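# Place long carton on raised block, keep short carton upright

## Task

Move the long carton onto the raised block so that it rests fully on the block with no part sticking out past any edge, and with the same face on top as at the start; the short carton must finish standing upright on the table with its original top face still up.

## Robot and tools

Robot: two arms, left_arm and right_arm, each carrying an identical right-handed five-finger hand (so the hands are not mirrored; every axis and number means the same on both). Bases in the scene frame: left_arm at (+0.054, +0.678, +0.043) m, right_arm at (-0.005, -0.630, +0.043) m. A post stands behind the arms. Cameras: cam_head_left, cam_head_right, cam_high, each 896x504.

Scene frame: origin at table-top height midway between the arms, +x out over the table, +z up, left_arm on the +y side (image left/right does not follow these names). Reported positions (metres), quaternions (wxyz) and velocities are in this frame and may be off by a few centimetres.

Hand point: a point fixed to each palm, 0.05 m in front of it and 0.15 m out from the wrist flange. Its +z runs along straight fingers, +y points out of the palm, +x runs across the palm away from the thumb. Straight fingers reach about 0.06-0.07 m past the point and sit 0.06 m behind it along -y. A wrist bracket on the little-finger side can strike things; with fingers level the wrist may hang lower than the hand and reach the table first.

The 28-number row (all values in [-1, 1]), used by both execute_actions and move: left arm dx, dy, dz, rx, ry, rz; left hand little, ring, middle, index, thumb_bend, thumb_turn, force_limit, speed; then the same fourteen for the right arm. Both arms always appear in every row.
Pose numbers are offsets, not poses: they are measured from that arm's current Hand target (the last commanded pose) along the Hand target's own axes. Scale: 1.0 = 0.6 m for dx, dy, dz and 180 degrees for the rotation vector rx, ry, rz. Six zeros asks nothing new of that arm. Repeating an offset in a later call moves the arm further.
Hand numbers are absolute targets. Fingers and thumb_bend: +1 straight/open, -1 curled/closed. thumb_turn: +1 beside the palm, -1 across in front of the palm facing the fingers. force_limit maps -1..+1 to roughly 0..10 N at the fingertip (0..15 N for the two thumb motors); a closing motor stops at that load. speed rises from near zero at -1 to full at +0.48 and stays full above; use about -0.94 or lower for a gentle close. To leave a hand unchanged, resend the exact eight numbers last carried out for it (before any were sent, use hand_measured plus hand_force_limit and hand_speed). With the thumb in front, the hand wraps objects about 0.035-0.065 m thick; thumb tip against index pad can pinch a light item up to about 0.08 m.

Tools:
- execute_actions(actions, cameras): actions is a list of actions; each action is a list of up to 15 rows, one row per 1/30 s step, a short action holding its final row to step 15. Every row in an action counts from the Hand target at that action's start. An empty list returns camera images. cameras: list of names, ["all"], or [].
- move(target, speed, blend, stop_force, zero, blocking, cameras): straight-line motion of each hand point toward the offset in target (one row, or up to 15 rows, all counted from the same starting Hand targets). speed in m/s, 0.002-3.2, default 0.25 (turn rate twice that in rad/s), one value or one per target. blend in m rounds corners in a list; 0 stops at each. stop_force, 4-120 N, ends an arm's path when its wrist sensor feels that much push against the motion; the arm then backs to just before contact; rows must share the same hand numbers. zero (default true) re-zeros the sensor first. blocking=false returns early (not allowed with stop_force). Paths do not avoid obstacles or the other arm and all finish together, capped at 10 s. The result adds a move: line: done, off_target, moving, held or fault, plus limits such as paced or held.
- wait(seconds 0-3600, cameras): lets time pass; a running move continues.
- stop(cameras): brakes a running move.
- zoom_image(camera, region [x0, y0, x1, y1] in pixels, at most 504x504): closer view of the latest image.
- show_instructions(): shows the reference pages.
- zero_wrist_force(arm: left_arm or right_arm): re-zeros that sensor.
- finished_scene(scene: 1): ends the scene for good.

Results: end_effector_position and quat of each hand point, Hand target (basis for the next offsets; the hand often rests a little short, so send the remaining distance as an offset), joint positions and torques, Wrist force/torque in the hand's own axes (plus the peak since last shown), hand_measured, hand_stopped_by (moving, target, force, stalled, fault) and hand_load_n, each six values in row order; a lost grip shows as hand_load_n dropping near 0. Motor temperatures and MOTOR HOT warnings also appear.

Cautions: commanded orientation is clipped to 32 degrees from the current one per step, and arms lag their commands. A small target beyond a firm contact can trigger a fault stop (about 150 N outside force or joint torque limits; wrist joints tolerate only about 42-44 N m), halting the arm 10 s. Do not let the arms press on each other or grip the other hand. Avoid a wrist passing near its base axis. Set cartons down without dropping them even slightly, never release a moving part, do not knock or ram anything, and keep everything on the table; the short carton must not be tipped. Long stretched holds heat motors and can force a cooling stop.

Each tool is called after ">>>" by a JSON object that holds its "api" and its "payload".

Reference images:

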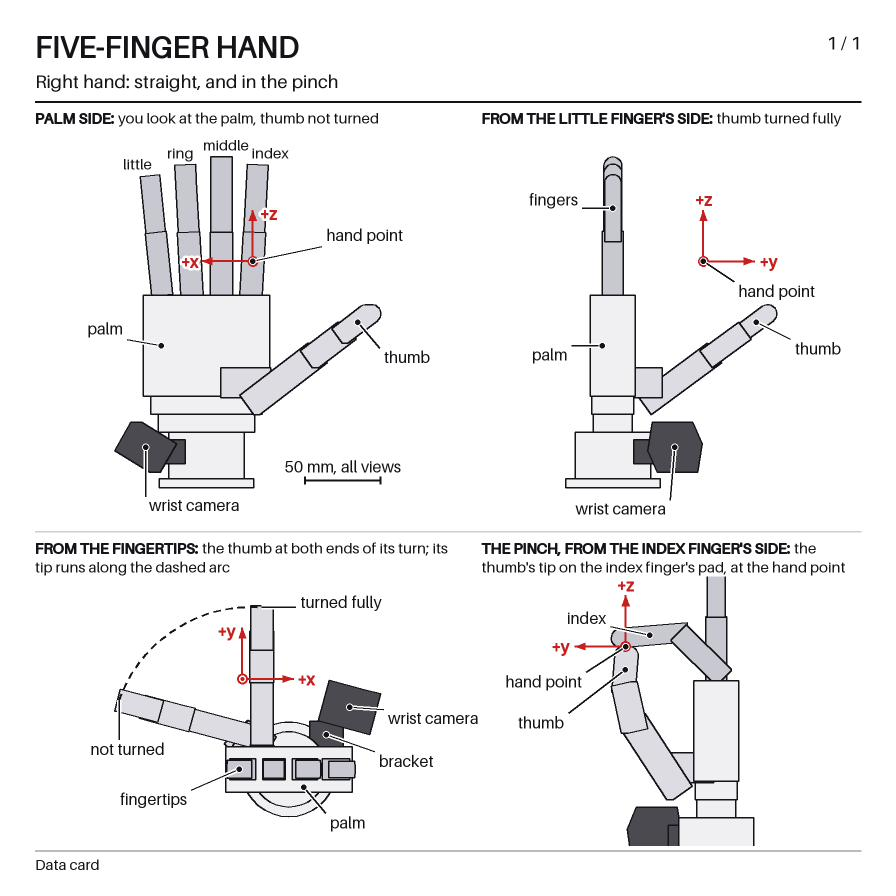

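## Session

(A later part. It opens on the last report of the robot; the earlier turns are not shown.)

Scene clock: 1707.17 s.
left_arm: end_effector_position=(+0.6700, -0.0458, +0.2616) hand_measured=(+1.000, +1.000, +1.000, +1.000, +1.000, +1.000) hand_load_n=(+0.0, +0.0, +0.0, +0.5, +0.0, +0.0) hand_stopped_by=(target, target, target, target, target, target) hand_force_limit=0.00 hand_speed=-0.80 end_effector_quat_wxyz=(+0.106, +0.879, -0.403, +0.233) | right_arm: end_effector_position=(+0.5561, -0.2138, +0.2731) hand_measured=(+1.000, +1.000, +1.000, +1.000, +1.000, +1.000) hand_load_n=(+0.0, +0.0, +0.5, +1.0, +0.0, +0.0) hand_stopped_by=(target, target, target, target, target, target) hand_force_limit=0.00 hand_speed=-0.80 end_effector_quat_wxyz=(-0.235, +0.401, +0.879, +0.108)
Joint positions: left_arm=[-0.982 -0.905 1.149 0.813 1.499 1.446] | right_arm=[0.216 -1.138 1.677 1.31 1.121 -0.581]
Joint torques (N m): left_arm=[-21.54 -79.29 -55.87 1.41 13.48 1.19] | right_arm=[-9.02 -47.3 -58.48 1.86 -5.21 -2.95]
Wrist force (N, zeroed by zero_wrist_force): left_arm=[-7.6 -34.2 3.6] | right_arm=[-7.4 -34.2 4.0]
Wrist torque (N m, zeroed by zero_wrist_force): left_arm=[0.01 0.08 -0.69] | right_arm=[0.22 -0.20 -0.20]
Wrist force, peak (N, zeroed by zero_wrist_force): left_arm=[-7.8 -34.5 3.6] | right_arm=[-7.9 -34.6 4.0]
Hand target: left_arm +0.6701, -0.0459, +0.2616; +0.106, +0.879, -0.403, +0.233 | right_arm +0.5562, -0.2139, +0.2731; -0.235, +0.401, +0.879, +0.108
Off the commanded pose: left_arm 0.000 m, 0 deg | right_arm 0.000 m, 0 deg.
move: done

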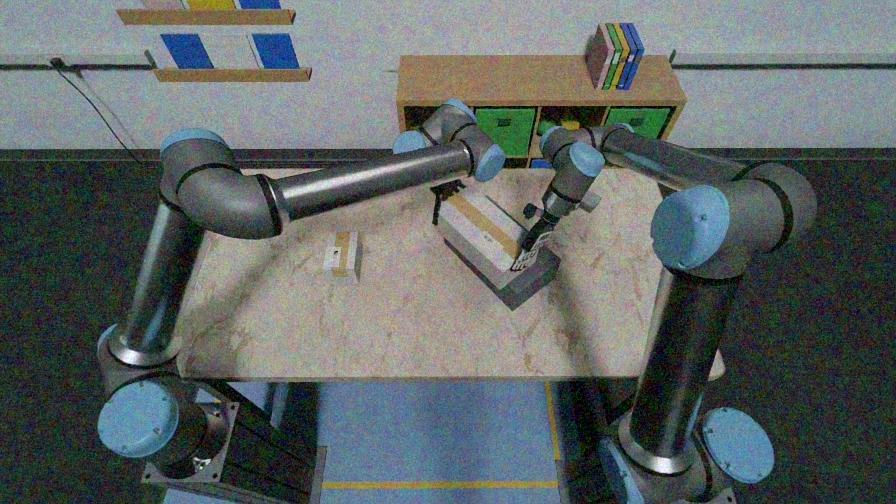

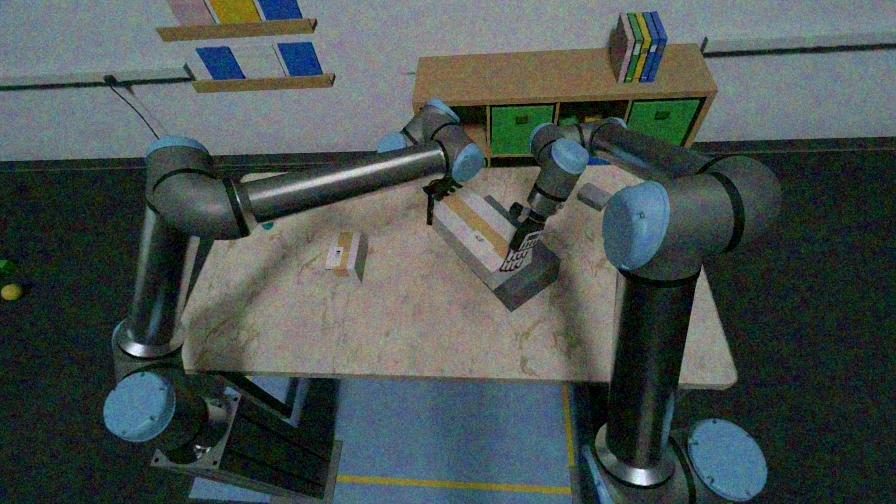

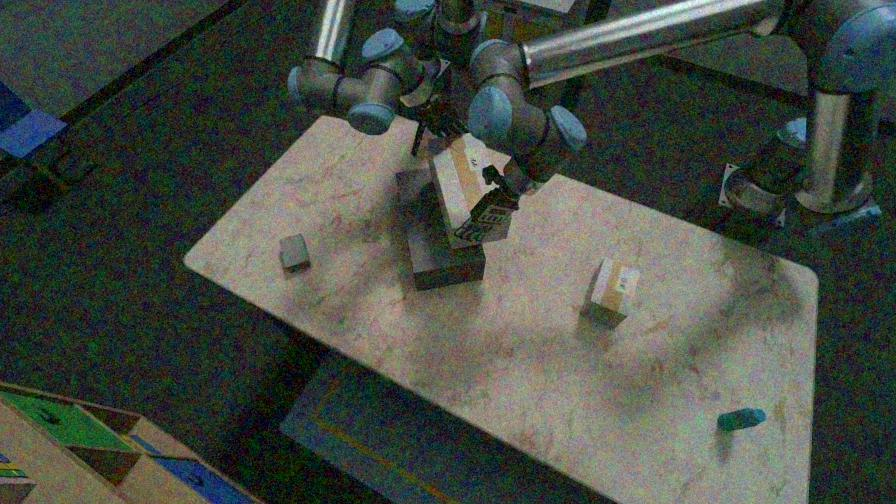

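>>> {"api": "move", "payload": {"target": [0.0577,-0.0015,0.0333,0,0,0,1,1,1,1,1,1,0,-0.8,-0.0577,0,-0.0333,0,0,0,1,1,1,1,1,1,0,-0.8], "speed": 0.05, "cameras": ["all"]}}

>>> {"api": "zoom_image", "payload": {"camera": "cam_head_left", "region": [420, 160, 580, 320]}}

>>> {"api": "zoom_image", "payload": {"camera": "cam_head_right", "region": [420, 160, 580, 320]}}

>>> {"api": "zoom_image", "payload": {"camera": "cam_high", "region": [360, 110, 540, 310]}}

Scene clock: 1728.27 s.
left_arm: end_effector_position=(+0.6968, -0.0755, +0.2614) hand_measured=(+1.000, +1.000, +1.000, +1.000, +1.000, +1.000) hand_load_n=(+0.0, +0.0, +0.0, +0.5, +0.0, +0.0) hand_stopped_by=(target, target, target, target, target, target) hand_force_limit=0.00 hand_speed=-0.80 end_effector_quat_wxyz=(+0.106, +0.879, -0.403, +0.233) | right_arm: end_effector_position=(+0.5823, -0.2440, +0.2731) hand_measured=(+1.000, +1.000, +1.000, +1.000, +1.000, +1.000) hand_load_n=(+0.0, +0.0, +0.5, +1.0, +0.0, +0.0) hand_stopped_by=(target, target, target, target, target, target) hand_force_limit=0.00 hand_speed=-0.80 end_effector_quat_wxyz=(-0.235, +0.401, +0.879, +0.108)
Joint positions: left_arm=[-0.975 -0.832 1.024 0.865 1.503 1.453] | right_arm=[0.162 -1.121 1.656 1.337 1.136 -0.638]
Joint torques (N m): left_arm=[-22.75 -83.15 -56.48 1.18 13.18 1.09] | right_arm=[-8.21 -47.63 -57.45 2.73 -5.28 -3.25]
Wrist force (N, zeroed by zero_wrist_force): left_arm=[-7.7 -33.9 3.3] | right_arm=[-7.6 -33.0 3.7]
Wrist torque (N m, zeroed by zero_wrist_force): left_arm=[-0.07 0.08 -0.70] | right_arm=[0.25 -0.13 -0.22]
Wrist force, peak (N, zeroed by zero_wrist_force): left_arm=[-7.8 -35.4 3.6] | right_arm=[-7.4 -35.3 3.6]
Hand target: left_arm +0.6969, -0.0756, +0.2614; +0.106, +0.879, -0.403, +0.233 | right_arm +0.5824, -0.2440, +0.2731; -0.235, +0.401, +0.879, +0.108
Off the commanded pose: left_arm 0.000 m, 0 deg | right_arm 0.000 m, 0 deg.
move: done

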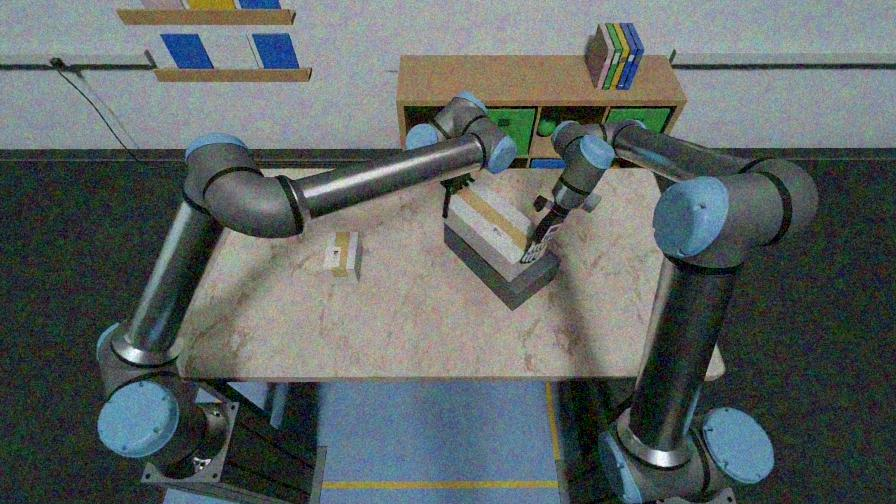

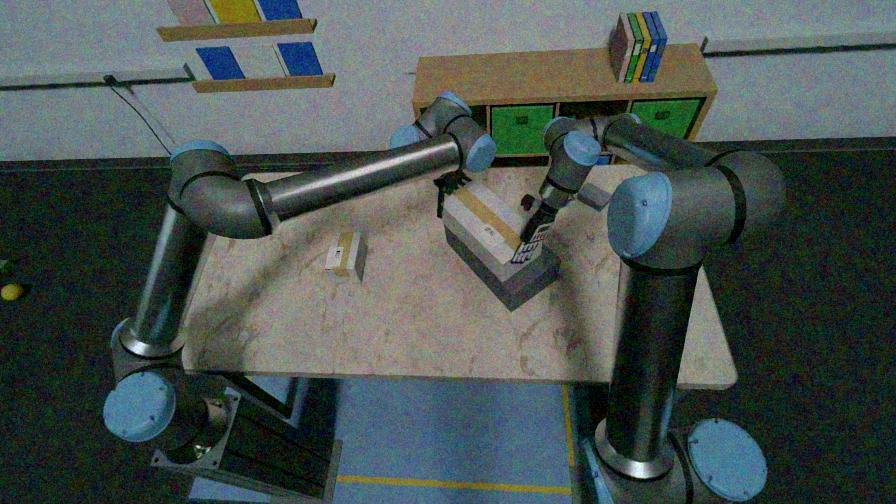

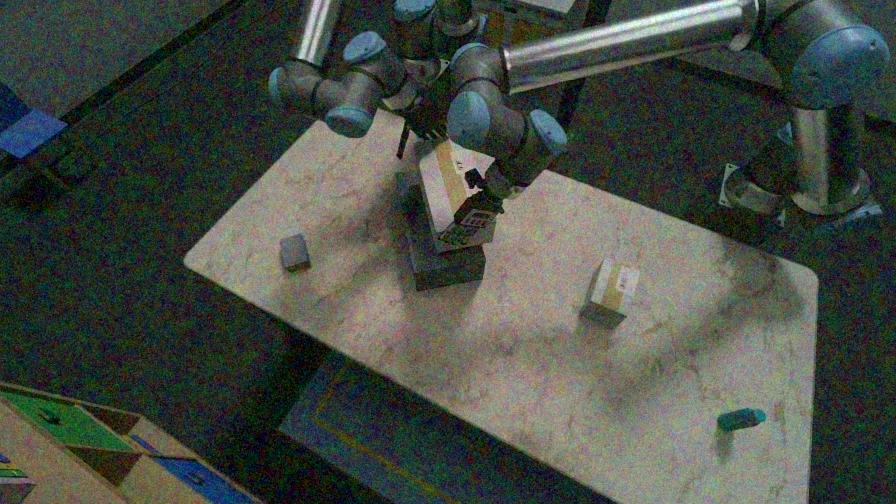

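Scaled by 3.150 from the camera's image (finer frame: 1280x720).

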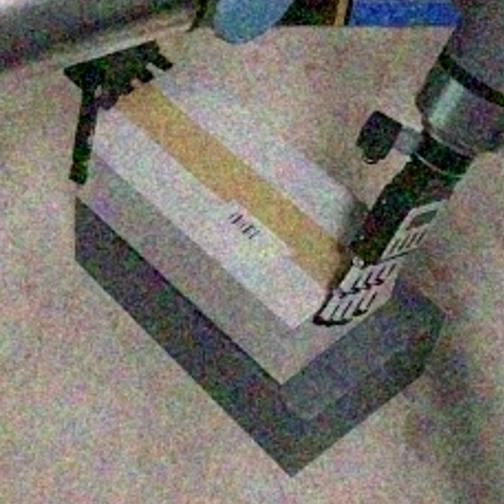

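Scaled by 3.150 from the camera's image (finer frame: 1280x720).

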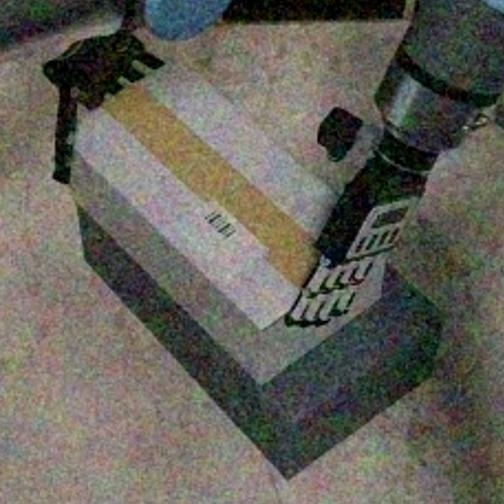

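Scaled by 2.520 from the camera's image (finer frame: 1280x720).

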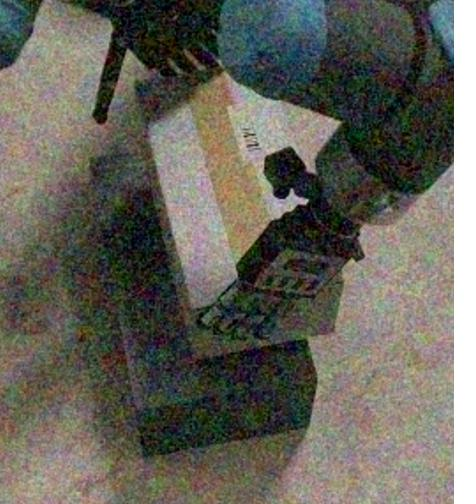

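>>> {"api": "move", "payload": {"target": [0.0048,-0.001,0.0317,0,0,0,1,1,1,1,1,1,0,-0.8,-0.0298,0,0.0117,0,0,0,1,1,1,1,1,1,0,-0.8], "speed": 0.02, "stop_force": 8, "cameras": ["all"]}}

>>> {"api": "zoom_image", "payload": {"camera": "cam_head_left", "region": [420, 160, 580, 320]}}

>>> {"api": "zoom_image", "payload": {"camera": "cam_head_right", "region": [420, 160, 580, 320]}}

>>> {"api": "zoom_image", "payload": {"camera": "cam_high", "region": [360, 110, 540, 310]}}

Scene clock: 1750.17 s.
left_arm: end_effector_position=(+0.7051, -0.0842, +0.2463) hand_measured=(+1.000, +1.000, +1.000, +1.000, +1.000, +1.000) hand_load_n=(+0.0, +0.0, +0.0, +0.0, +0.0, +0.0) hand_stopped_by=(target, target, target, target, target, target) hand_force_limit=0.00 hand_speed=-0.80 end_effector_quat_wxyz=(+0.106, +0.879, -0.403, +0.233) | right_arm: end_effector_position=(+0.5902, -0.2531, +0.2581) hand_measured=(+1.000, +1.000, +1.000, +1.000, +1.000, +1.000) hand_load_n=(+0.0, +0.0, +0.0, +1.0, +0.0, +0.0) hand_stopped_by=(target, target, target, target, target, target) hand_force_limit=0.00 hand_speed=-0.80 end_effector_quat_wxyz=(-0.235, +0.401, +0.879, +0.108)
Joint positions: left_arm=[-0.972 -0.803 1 0.859 1.504 1.455] | right_arm=[0.146 -1.102 1.659 1.322 1.141 -0.654]
Joint torques (N m): left_arm=[-10.95 -86.34 -56.12 -1.38 9.34 1.01] | right_arm=[-9.96 -50.1 -30.58 0.28 -3.24 -2.72]
Wrist force (N, zeroed by zero_wrist_force): left_arm=[-6.2 -22.1 3.7] | right_arm=[-6.6 -21.8 4.5]
Wrist torque (N m, zeroed by zero_wrist_force): left_arm=[-0.16 0.09 -0.59] | right_arm=[0.07 -0.09 -0.16]
Wrist force, peak (N, zeroed by zero_wrist_force): left_arm=[-7.9 -33.9 3.4] | right_arm=[-7.4 -33.4 3.9]
Hand target: left_arm +0.7051, -0.0842, +0.2463; +0.106, +0.879, -0.403, +0.233 | right_arm +0.5902, -0.2531, +0.2581; -0.235, +0.401, +0.879, +0.108
Off the commanded pose: left_arm 0.000 m, 0 deg | right_arm 0.000 m, 0 deg.
move: done

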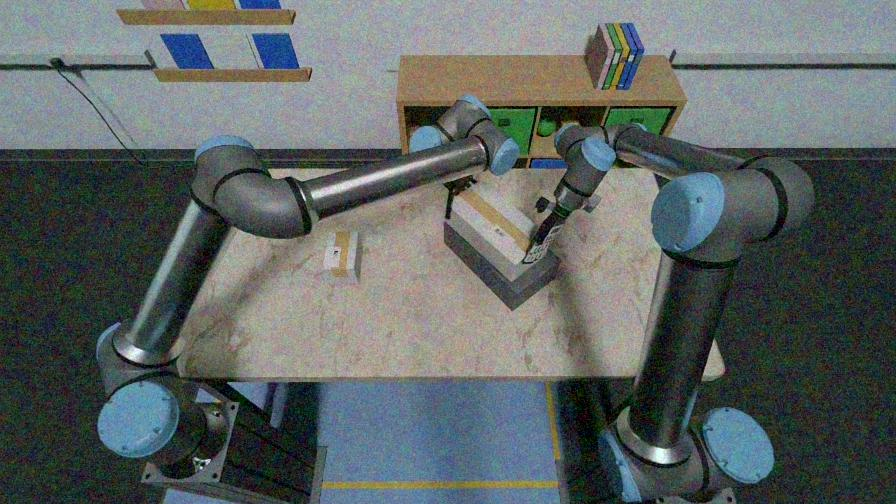

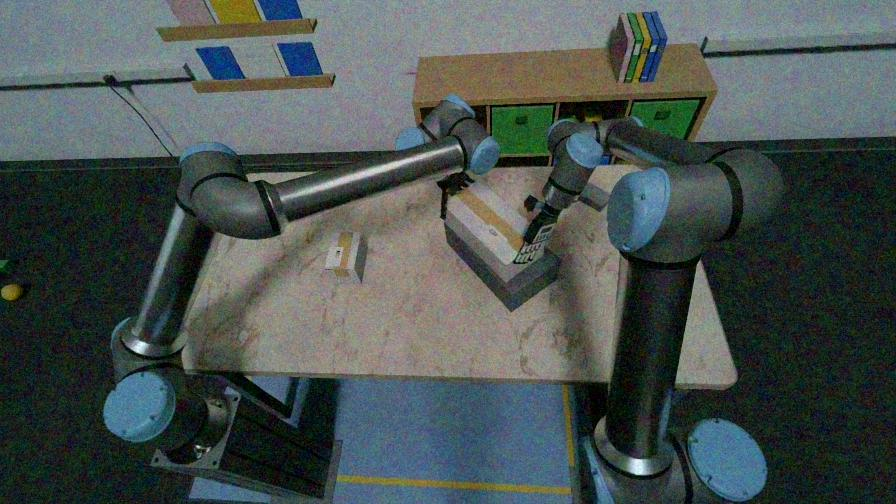

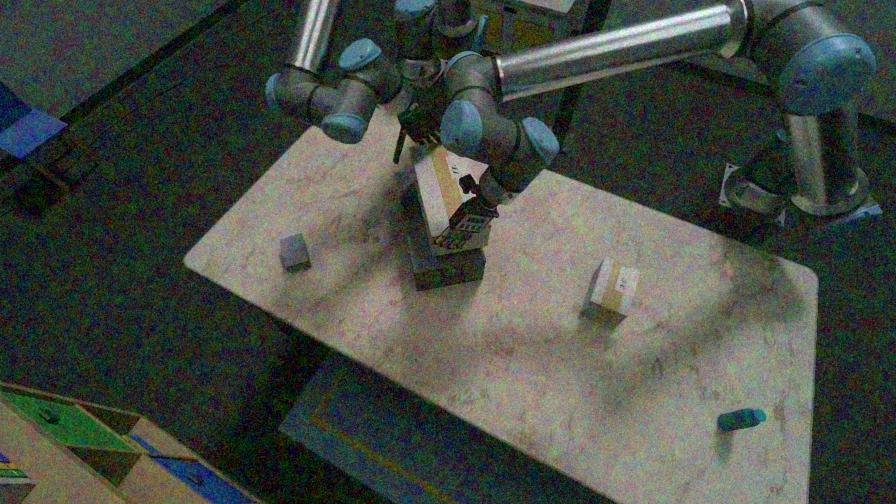

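Scaled by 3.150 from the camera's image (finer frame: 1280x720).

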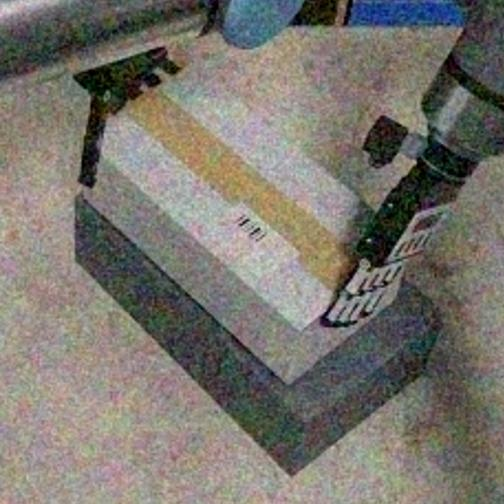

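Scaled by 3.150 from the camera's image (finer frame: 1280x720).

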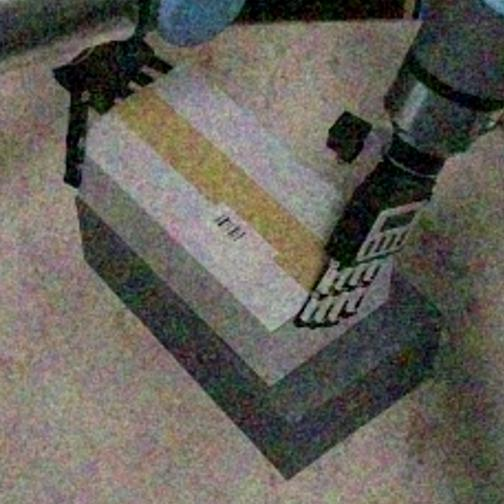

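Scaled by 2.520 from the camera's image (finer frame: 1280x720).

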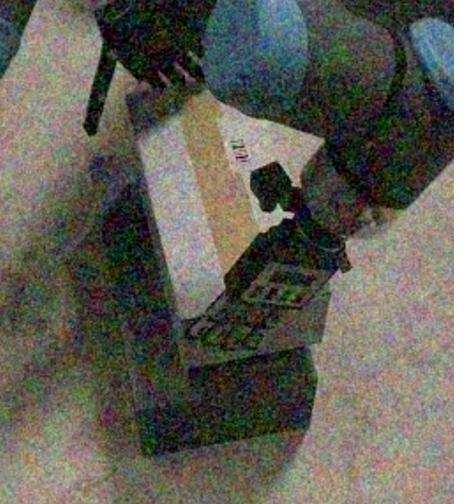

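>>> {"api": "zoom_image", "payload": {"camera": "cam_head_left", "region": [430, 210, 570, 320]}}

>>> {"api": "zoom_image", "payload": {"camera": "cam_high", "region": [380, 180, 500, 300]}}

Scaled by 3.600 from the camera's image (finer frame: 1280x720).

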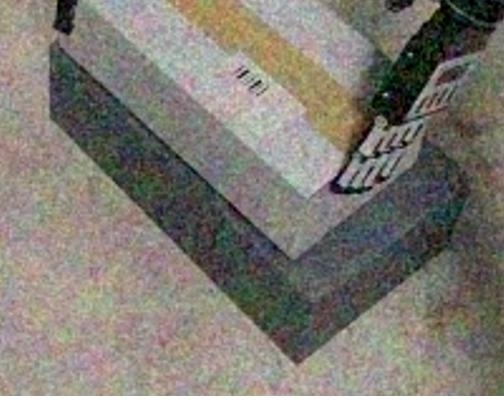

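Scaled by 4.200 from the camera's image (finer frame: 1280x720).

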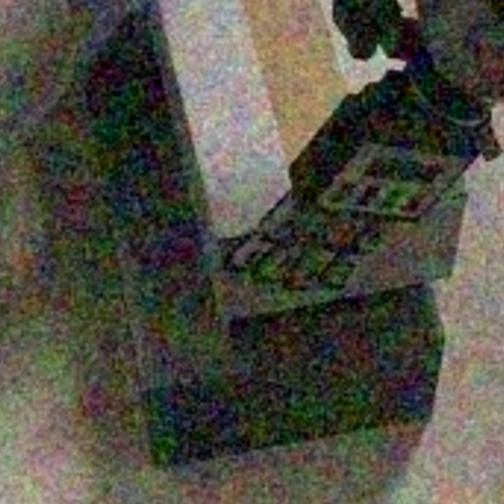

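>>> {"api": "move", "payload": {"target": [-0.025,0.0004,0.0433,0,0,0,1,1,1,1,1,1,0,-0.8,-0.025,0,0.0433,0,0,0,1,1,1,1,1,1,0,-0.8], "speed": 0.008, "stop_force": 5, "cameras": ["all"]}}

>>> {"api": "zoom_image", "payload": {"camera": "cam_head_left", "region": [430, 210, 570, 320]}}

>>> {"api": "zoom_image", "payload": {"camera": "cam_head_right", "region": [430, 210, 570, 320]}}

>>> {"api": "zoom_image", "payload": {"camera": "cam_high", "region": [380, 150, 510, 300]}}

Scene clock: 1807.00 s.
left_arm: end_effector_position=(+0.7048, -0.0843, +0.2163) hand_measured=(+1.000, +1.000, +1.000, +1.000, +1.000, +1.000) hand_load_n=(+0.0, +0.0, +0.0, +0.5, -0.5, +0.0) hand_stopped_by=(target, target, target, target, target, target) hand_force_limit=0.00 hand_speed=-0.80 end_effector_quat_wxyz=(+0.106, +0.879, -0.403, +0.233) | right_arm: end_effector_position=(+0.5902, -0.2531, +0.2281) hand_measured=(+1.000, +1.000, +1.000, +1.000, +1.000, +1.000) hand_load_n=(+0.0, +0.0, +0.5, +1.0, +0.0, +0.0) hand_stopped_by=(target, target, target, target, target, target) hand_force_limit=0.00 hand_speed=-0.80 end_effector_quat_wxyz=(-0.235, +0.401, +0.879, +0.108)
Joint positions: left_arm=[-0.972 -0.791 1.032 0.815 1.504 1.455] | right_arm=[0.146 -1.075 1.679 1.276 1.141 -0.654]
Joint torques (N m): left_arm=[-35.06 -85.67 -31.91 -1.49 3.83 -0.52] | right_arm=[-0.95 -51.06 -30.38 -0.17 -4 -0.21]
Wrist force (N, zeroed by zero_wrist_force): left_arm=[-5.5 -23.2 3.1] | right_arm=[-6.3 -22.4 4.3]
Wrist torque (N m, zeroed by zero_wrist_force): left_arm=[-0.13 0.12 -0.57] | right_arm=[0.17 -0.12 -0.15]
Wrist force, peak (N, zeroed by zero_wrist_force): left_arm=[-5.3 -23.6 3.1] | right_arm=[-6.4 -23.0 4.6]
Hand target: left_arm +0.7048, -0.0843, +0.2163; +0.106, +0.879, -0.403, +0.233 | right_arm +0.5902, -0.2531, +0.2281; -0.235, +0.401, +0.879, +0.108
Off the commanded pose: left_arm 0.000 m, 0 deg | right_arm 0.000 m, 0 deg.
move: done

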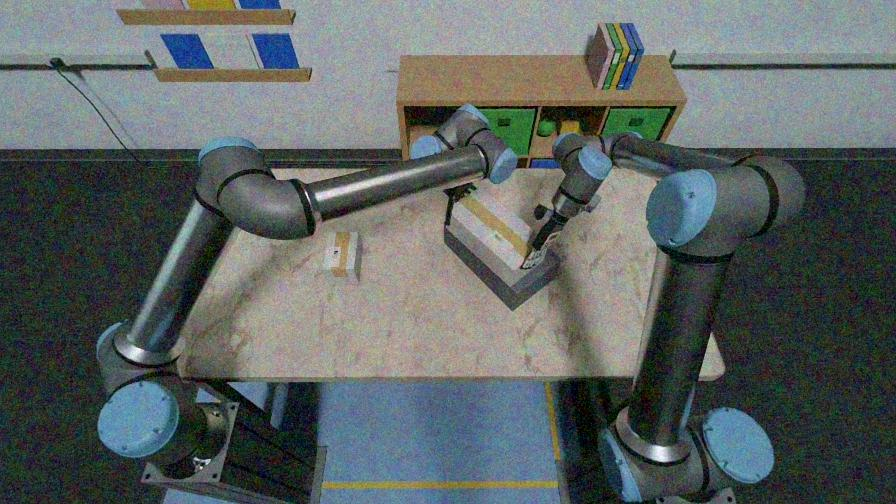

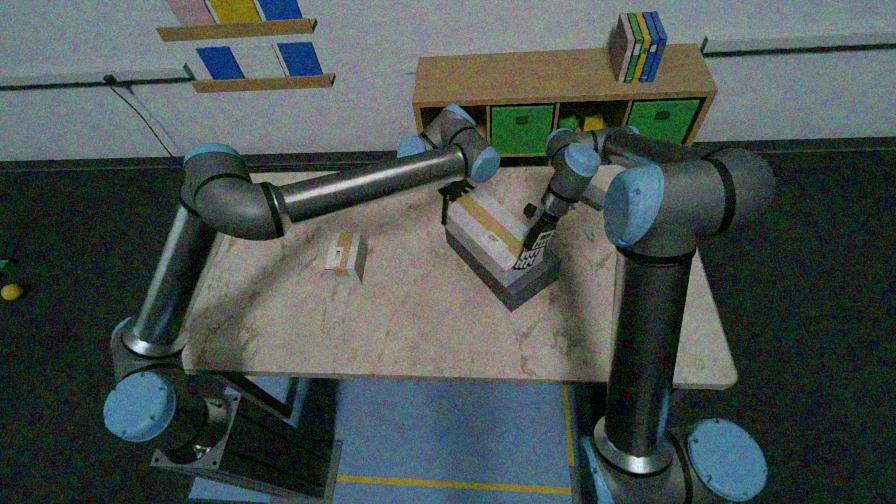

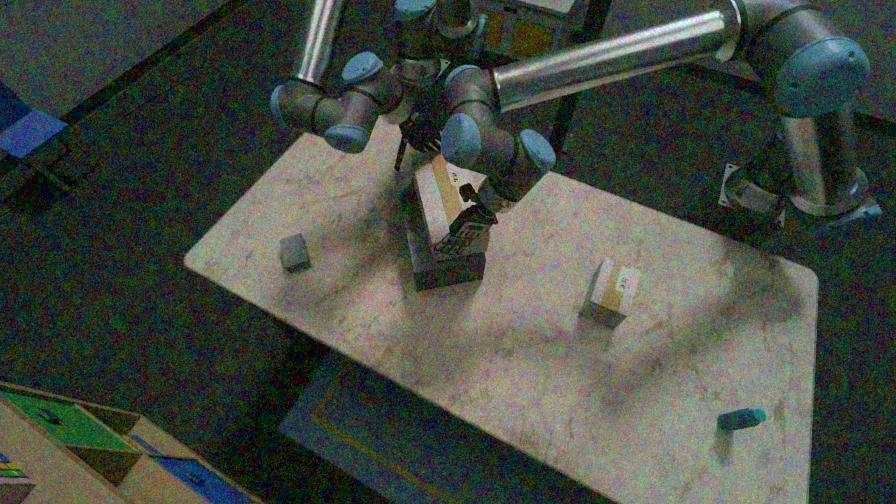

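Scaled by 3.600 from the camera's image (finer frame: 1280x720).

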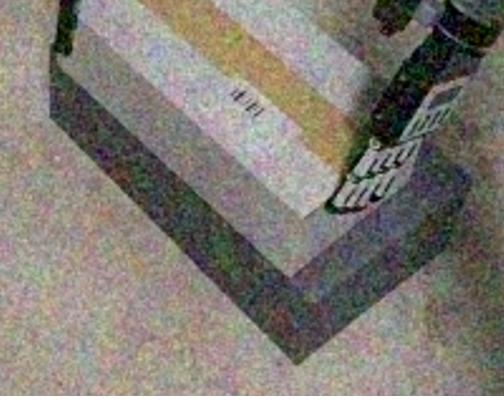

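Scaled by 3.600 from the camera's image (finer frame: 1280x720).

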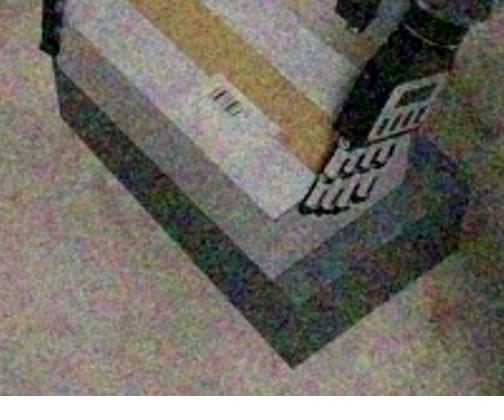

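Scaled by 3.360 from the camera's image (finer frame: 1280x720).

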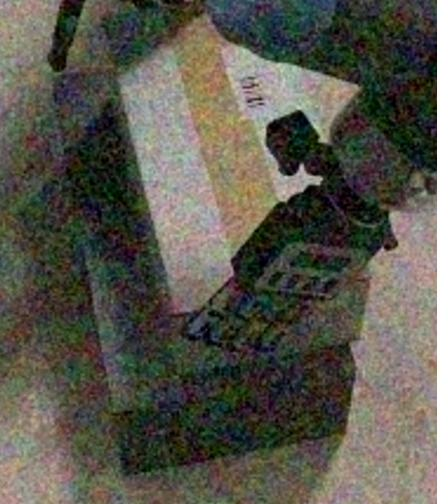

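>>> {"api": "wait", "payload": {"seconds": 0.3, "cameras": ["all"]}}

>>> {"api": "zoom_image", "payload": {"camera": "cam_head_left", "region": [430, 170, 590, 330]}}

>>> {"api": "zoom_image", "payload": {"camera": "cam_high", "region": [350, 150, 600, 350]}}

Scene clock: 1847.47 s.
left_arm: end_effector_position=(+0.7048, -0.0843, +0.2163) hand_measured=(+1.000, +1.000, +1.000, +1.000, +1.000, +1.000) hand_load_n=(+0.0, +0.0, +0.0, +0.5, +0.0, +0.0) hand_stopped_by=(target, target, target, target, target, target) hand_force_limit=0.00 hand_speed=-0.80 end_effector_quat_wxyz=(+0.106, +0.879, -0.403, +0.233) | right_arm: end_effector_position=(+0.5902, -0.2531, +0.2281) hand_measured=(+1.000, +1.000, +1.000, +1.000, +1.000, +1.000) hand_load_n=(+0.0, +0.0, +0.5, +1.0, +0.0, +0.0) hand_stopped_by=(target, target, target, target, target, target) hand_force_limit=0.00 hand_speed=-0.80 end_effector_quat_wxyz=(-0.235, +0.401, +0.879, +0.108)
Joint positions: left_arm=[-0.972 -0.791 1.032 0.815 1.504 1.455] | right_arm=[0.146 -1.075 1.679 1.276 1.141 -0.654]
Joint torques (N m): left_arm=[-33.84 -85.8 -32.45 -1.26 3.8 -0.63] | right_arm=[12.81 -51.01 -30.1 -0.14 -5.28 1.56]
Wrist force (N, zeroed by zero_wrist_force): left_arm=[-5.3 -23.4 3.1] | right_arm=[-6.5 -22.5 4.6]
Wrist torque (N m, zeroed by zero_wrist_force): left_arm=[-0.17 0.08 -0.56] | right_arm=[0.13 -0.11 -0.16]
Wrist force, peak (N, zeroed by zero_wrist_force): left_arm=[-5.5 -23.7 2.8] | right_arm=[-6.5 -23.0 4.9]
Hand target: left_arm +0.7048, -0.0843, +0.2163; +0.106, +0.879, -0.403, +0.233 | right_arm +0.5902, -0.2531, +0.2281; -0.235, +0.401, +0.879, +0.108
Off the commanded pose: left_arm 0.000 m, 0 deg | right_arm 0.000 m, 0 deg.
wait: 0.30 s; at rest from the start

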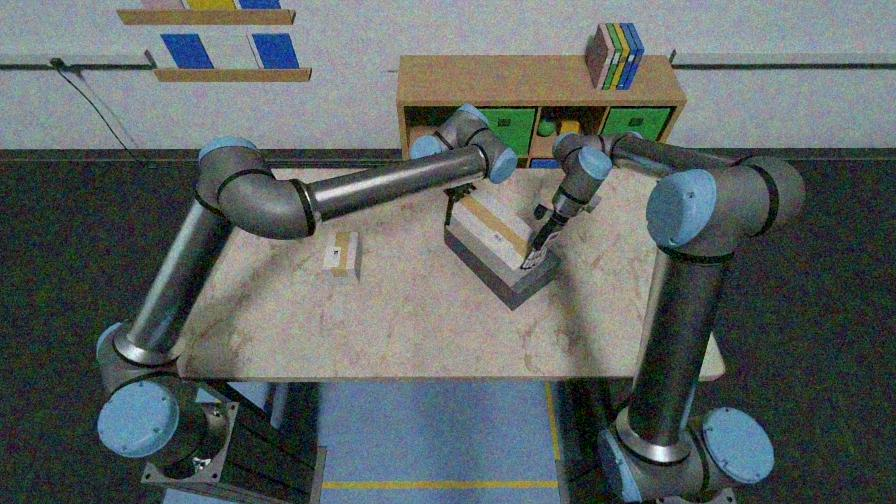

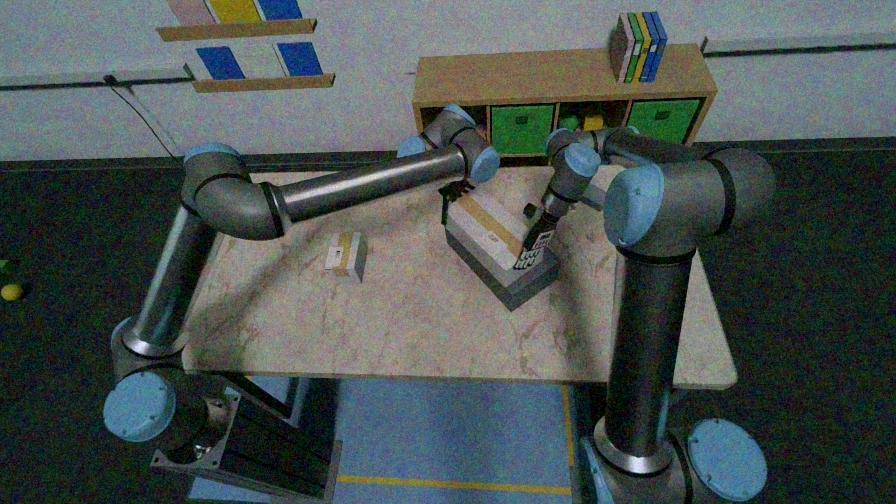

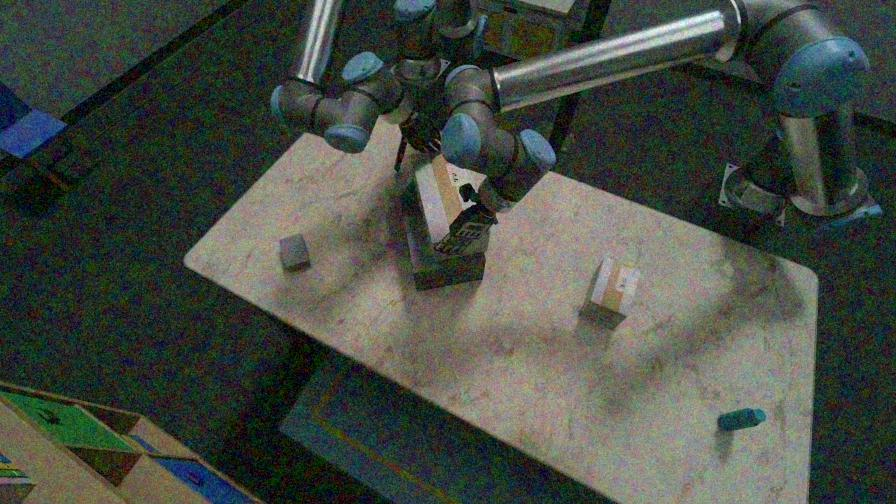

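Scaled by 3.150 from the camera's image (finer frame: 1280x720).

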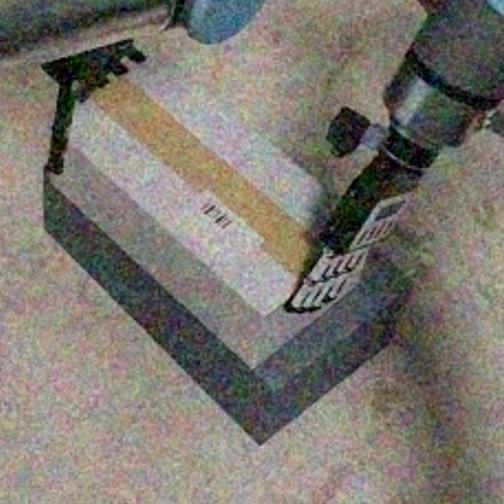

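Scaled by 2.016 from the camera's image (finer frame: 1280x720).

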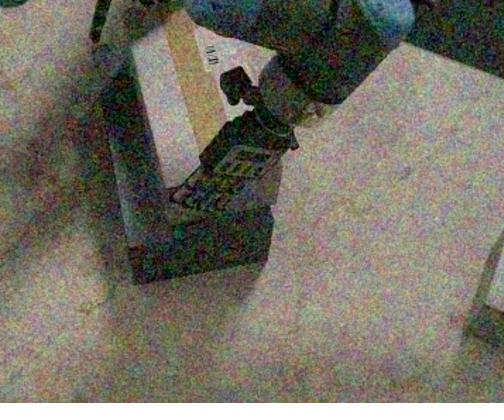

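>>> {"api": "zoom_image", "payload": {"camera": "cam_high", "region": [390, 160, 510, 300]}}

>>> {"api": "zoom_image", "payload": {"camera": "cam_head_right", "region": [430, 180, 570, 320]}}

>>> {"api": "zoom_image", "payload": {"camera": "cam_head_left", "region": [470, 240, 570, 320]}}

Scaled by 3.600 from the camera's image (finer frame: 1280x720).

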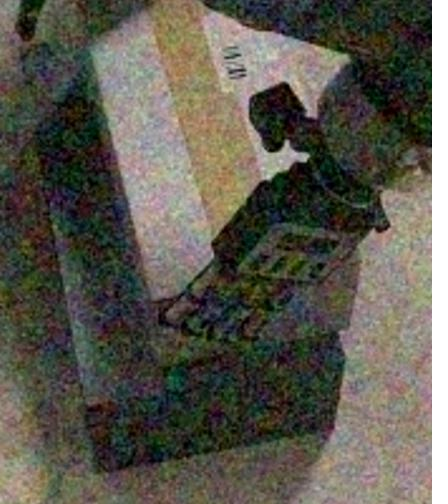

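Scaled by 3.600 from the camera's image (finer frame: 1280x720).

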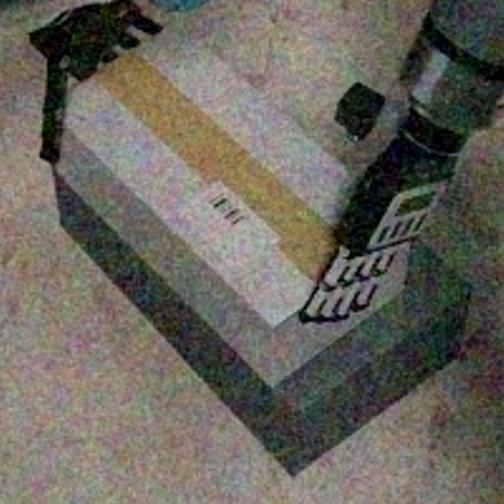

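Scaled by 5.040 from the camera's image (finer frame: 1280x720).

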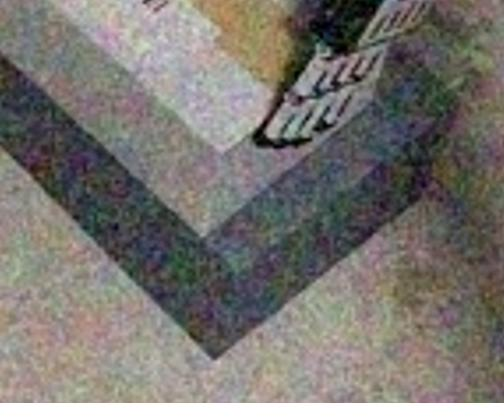

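>>> {"api": "move", "payload": {"target": [0.0192,0,0.01108,-0.00278,0,0.0048,1,1,1,1,1,1,0,-0.8,-0.01544,0,-0.00892,-0.00278,0,0.0048,1,1,1,1,1,1,0,-0.8], "speed": 0.01, "cameras": ["all"]}}

>>> {"api": "zoom_image", "payload": {"camera": "cam_head_left", "region": [430, 190, 570, 330]}}

>>> {"api": "zoom_image", "payload": {"camera": "cam_high", "region": [390, 180, 510, 300]}}

Scene clock: 1921.97 s.
left_arm: end_effector_position=(+0.7135, -0.0943, +0.2163) hand_measured=(+1.000, +1.000, +1.000, +1.000, +1.000, +1.000) hand_load_n=(+0.0, +0.0, +0.0, +0.0, -0.5, +0.0) hand_stopped_by=(target, target, target, target, target, target) hand_force_limit=0.00 hand_speed=-0.80 end_effector_quat_wxyz=(+0.109, +0.875, -0.410, +0.232) | right_arm: end_effector_position=(+0.5972, -0.2611, +0.2281) hand_measured=(+1.000, +1.000, +1.000, +1.000, +1.000, +1.000) hand_load_n=(+0.0, +0.0, +0.5, +1.0, -0.5, +0.0) hand_stopped_by=(target, target, target, target, target, target) hand_force_limit=0.00 hand_speed=-0.80 end_effector_quat_wxyz=(-0.234, +0.408, +0.875, +0.110)
Joint positions: left_arm=[-0.968 -0.763 0.983 0.835 1.515 1.474] | right_arm=[0.132 -1.073 1.676 1.275 1.14 -0.651]
Joint torques (N m): left_arm=[-26.83 -85.23 -55.65 1.26 14.53 1.01] | right_arm=[-8.79 -52.49 -58.1 -1 -12.59 1.82]
Wrist force (N, zeroed by zero_wrist_force): left_arm=[-7.0 -36.2 1.5] | right_arm=[-7.5 -36.5 3.7]
Wrist torque (N m, zeroed by zero_wrist_force): left_arm=[0.19 -0.07 -0.88] | right_arm=[0.28 -0.10 -0.49]
Wrist force, peak (N, zeroed by zero_wrist_force): left_arm=[-7.1 -36.7 1.4] | right_arm=[-7.2 -36.7 4.0]
Hand target: left_arm +0.7135, -0.0943, +0.2163; +0.109, +0.875, -0.410, +0.232 | right_arm +0.5973, -0.2611, +0.2281; -0.234, +0.408, +0.875, +0.110
Off the commanded pose: left_arm 0.000 m, 0 deg | right_arm 0.000 m, 0 deg.
move: done

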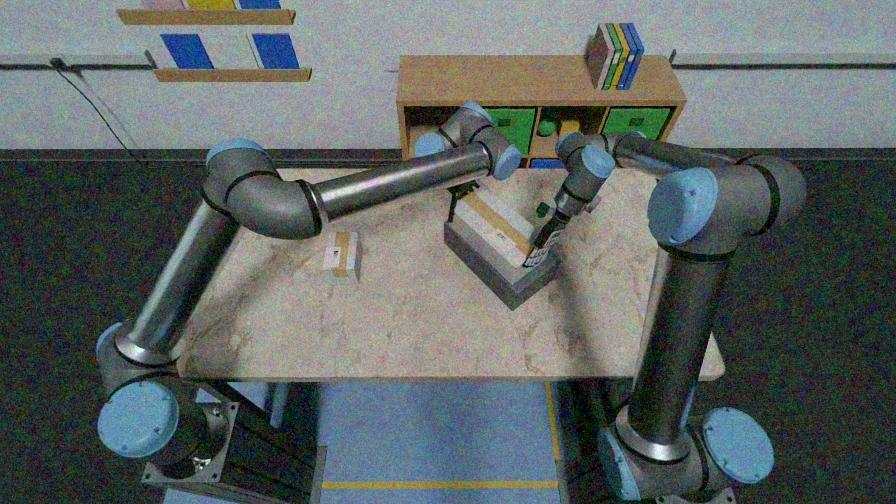

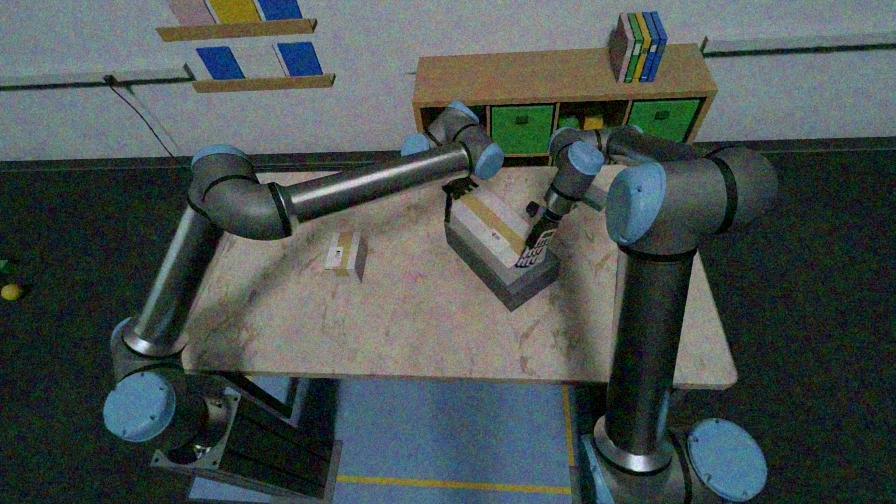

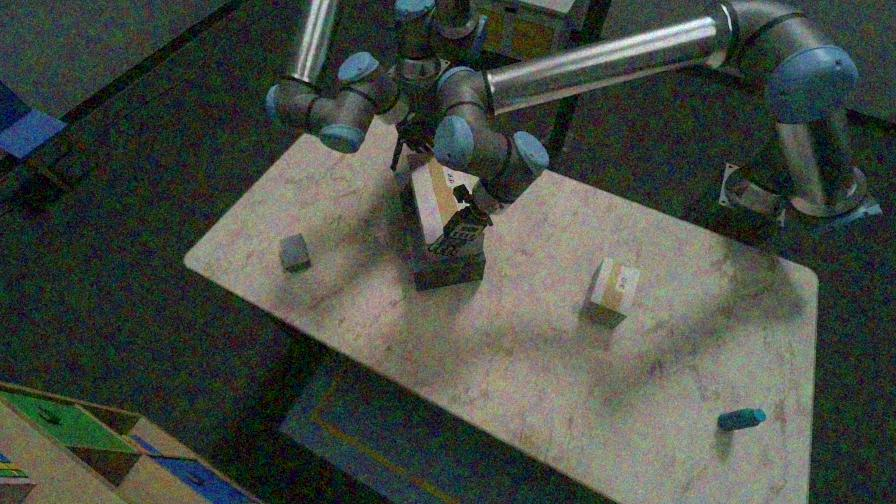

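Scaled by 3.600 from the camera's image (finer frame: 1280x720).

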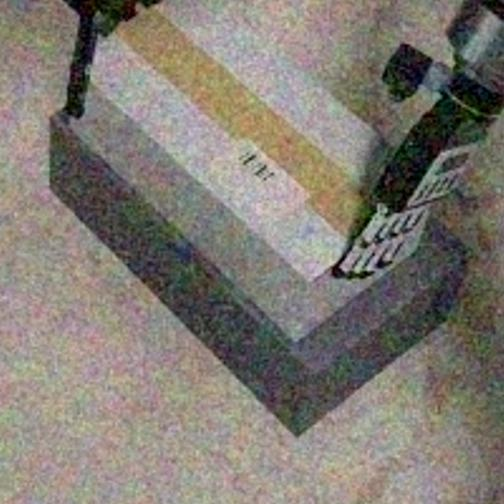

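Scaled by 4.200 from the camera's image (finer frame: 1280x720).

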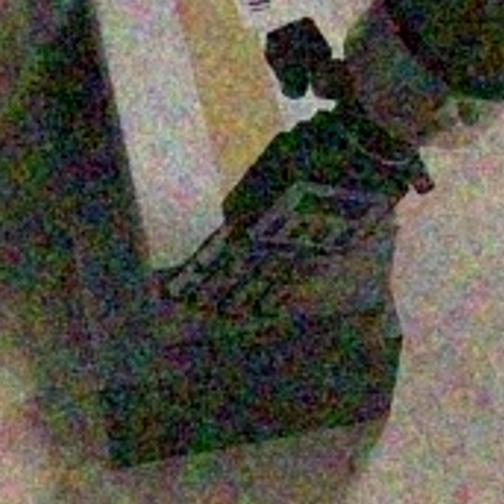

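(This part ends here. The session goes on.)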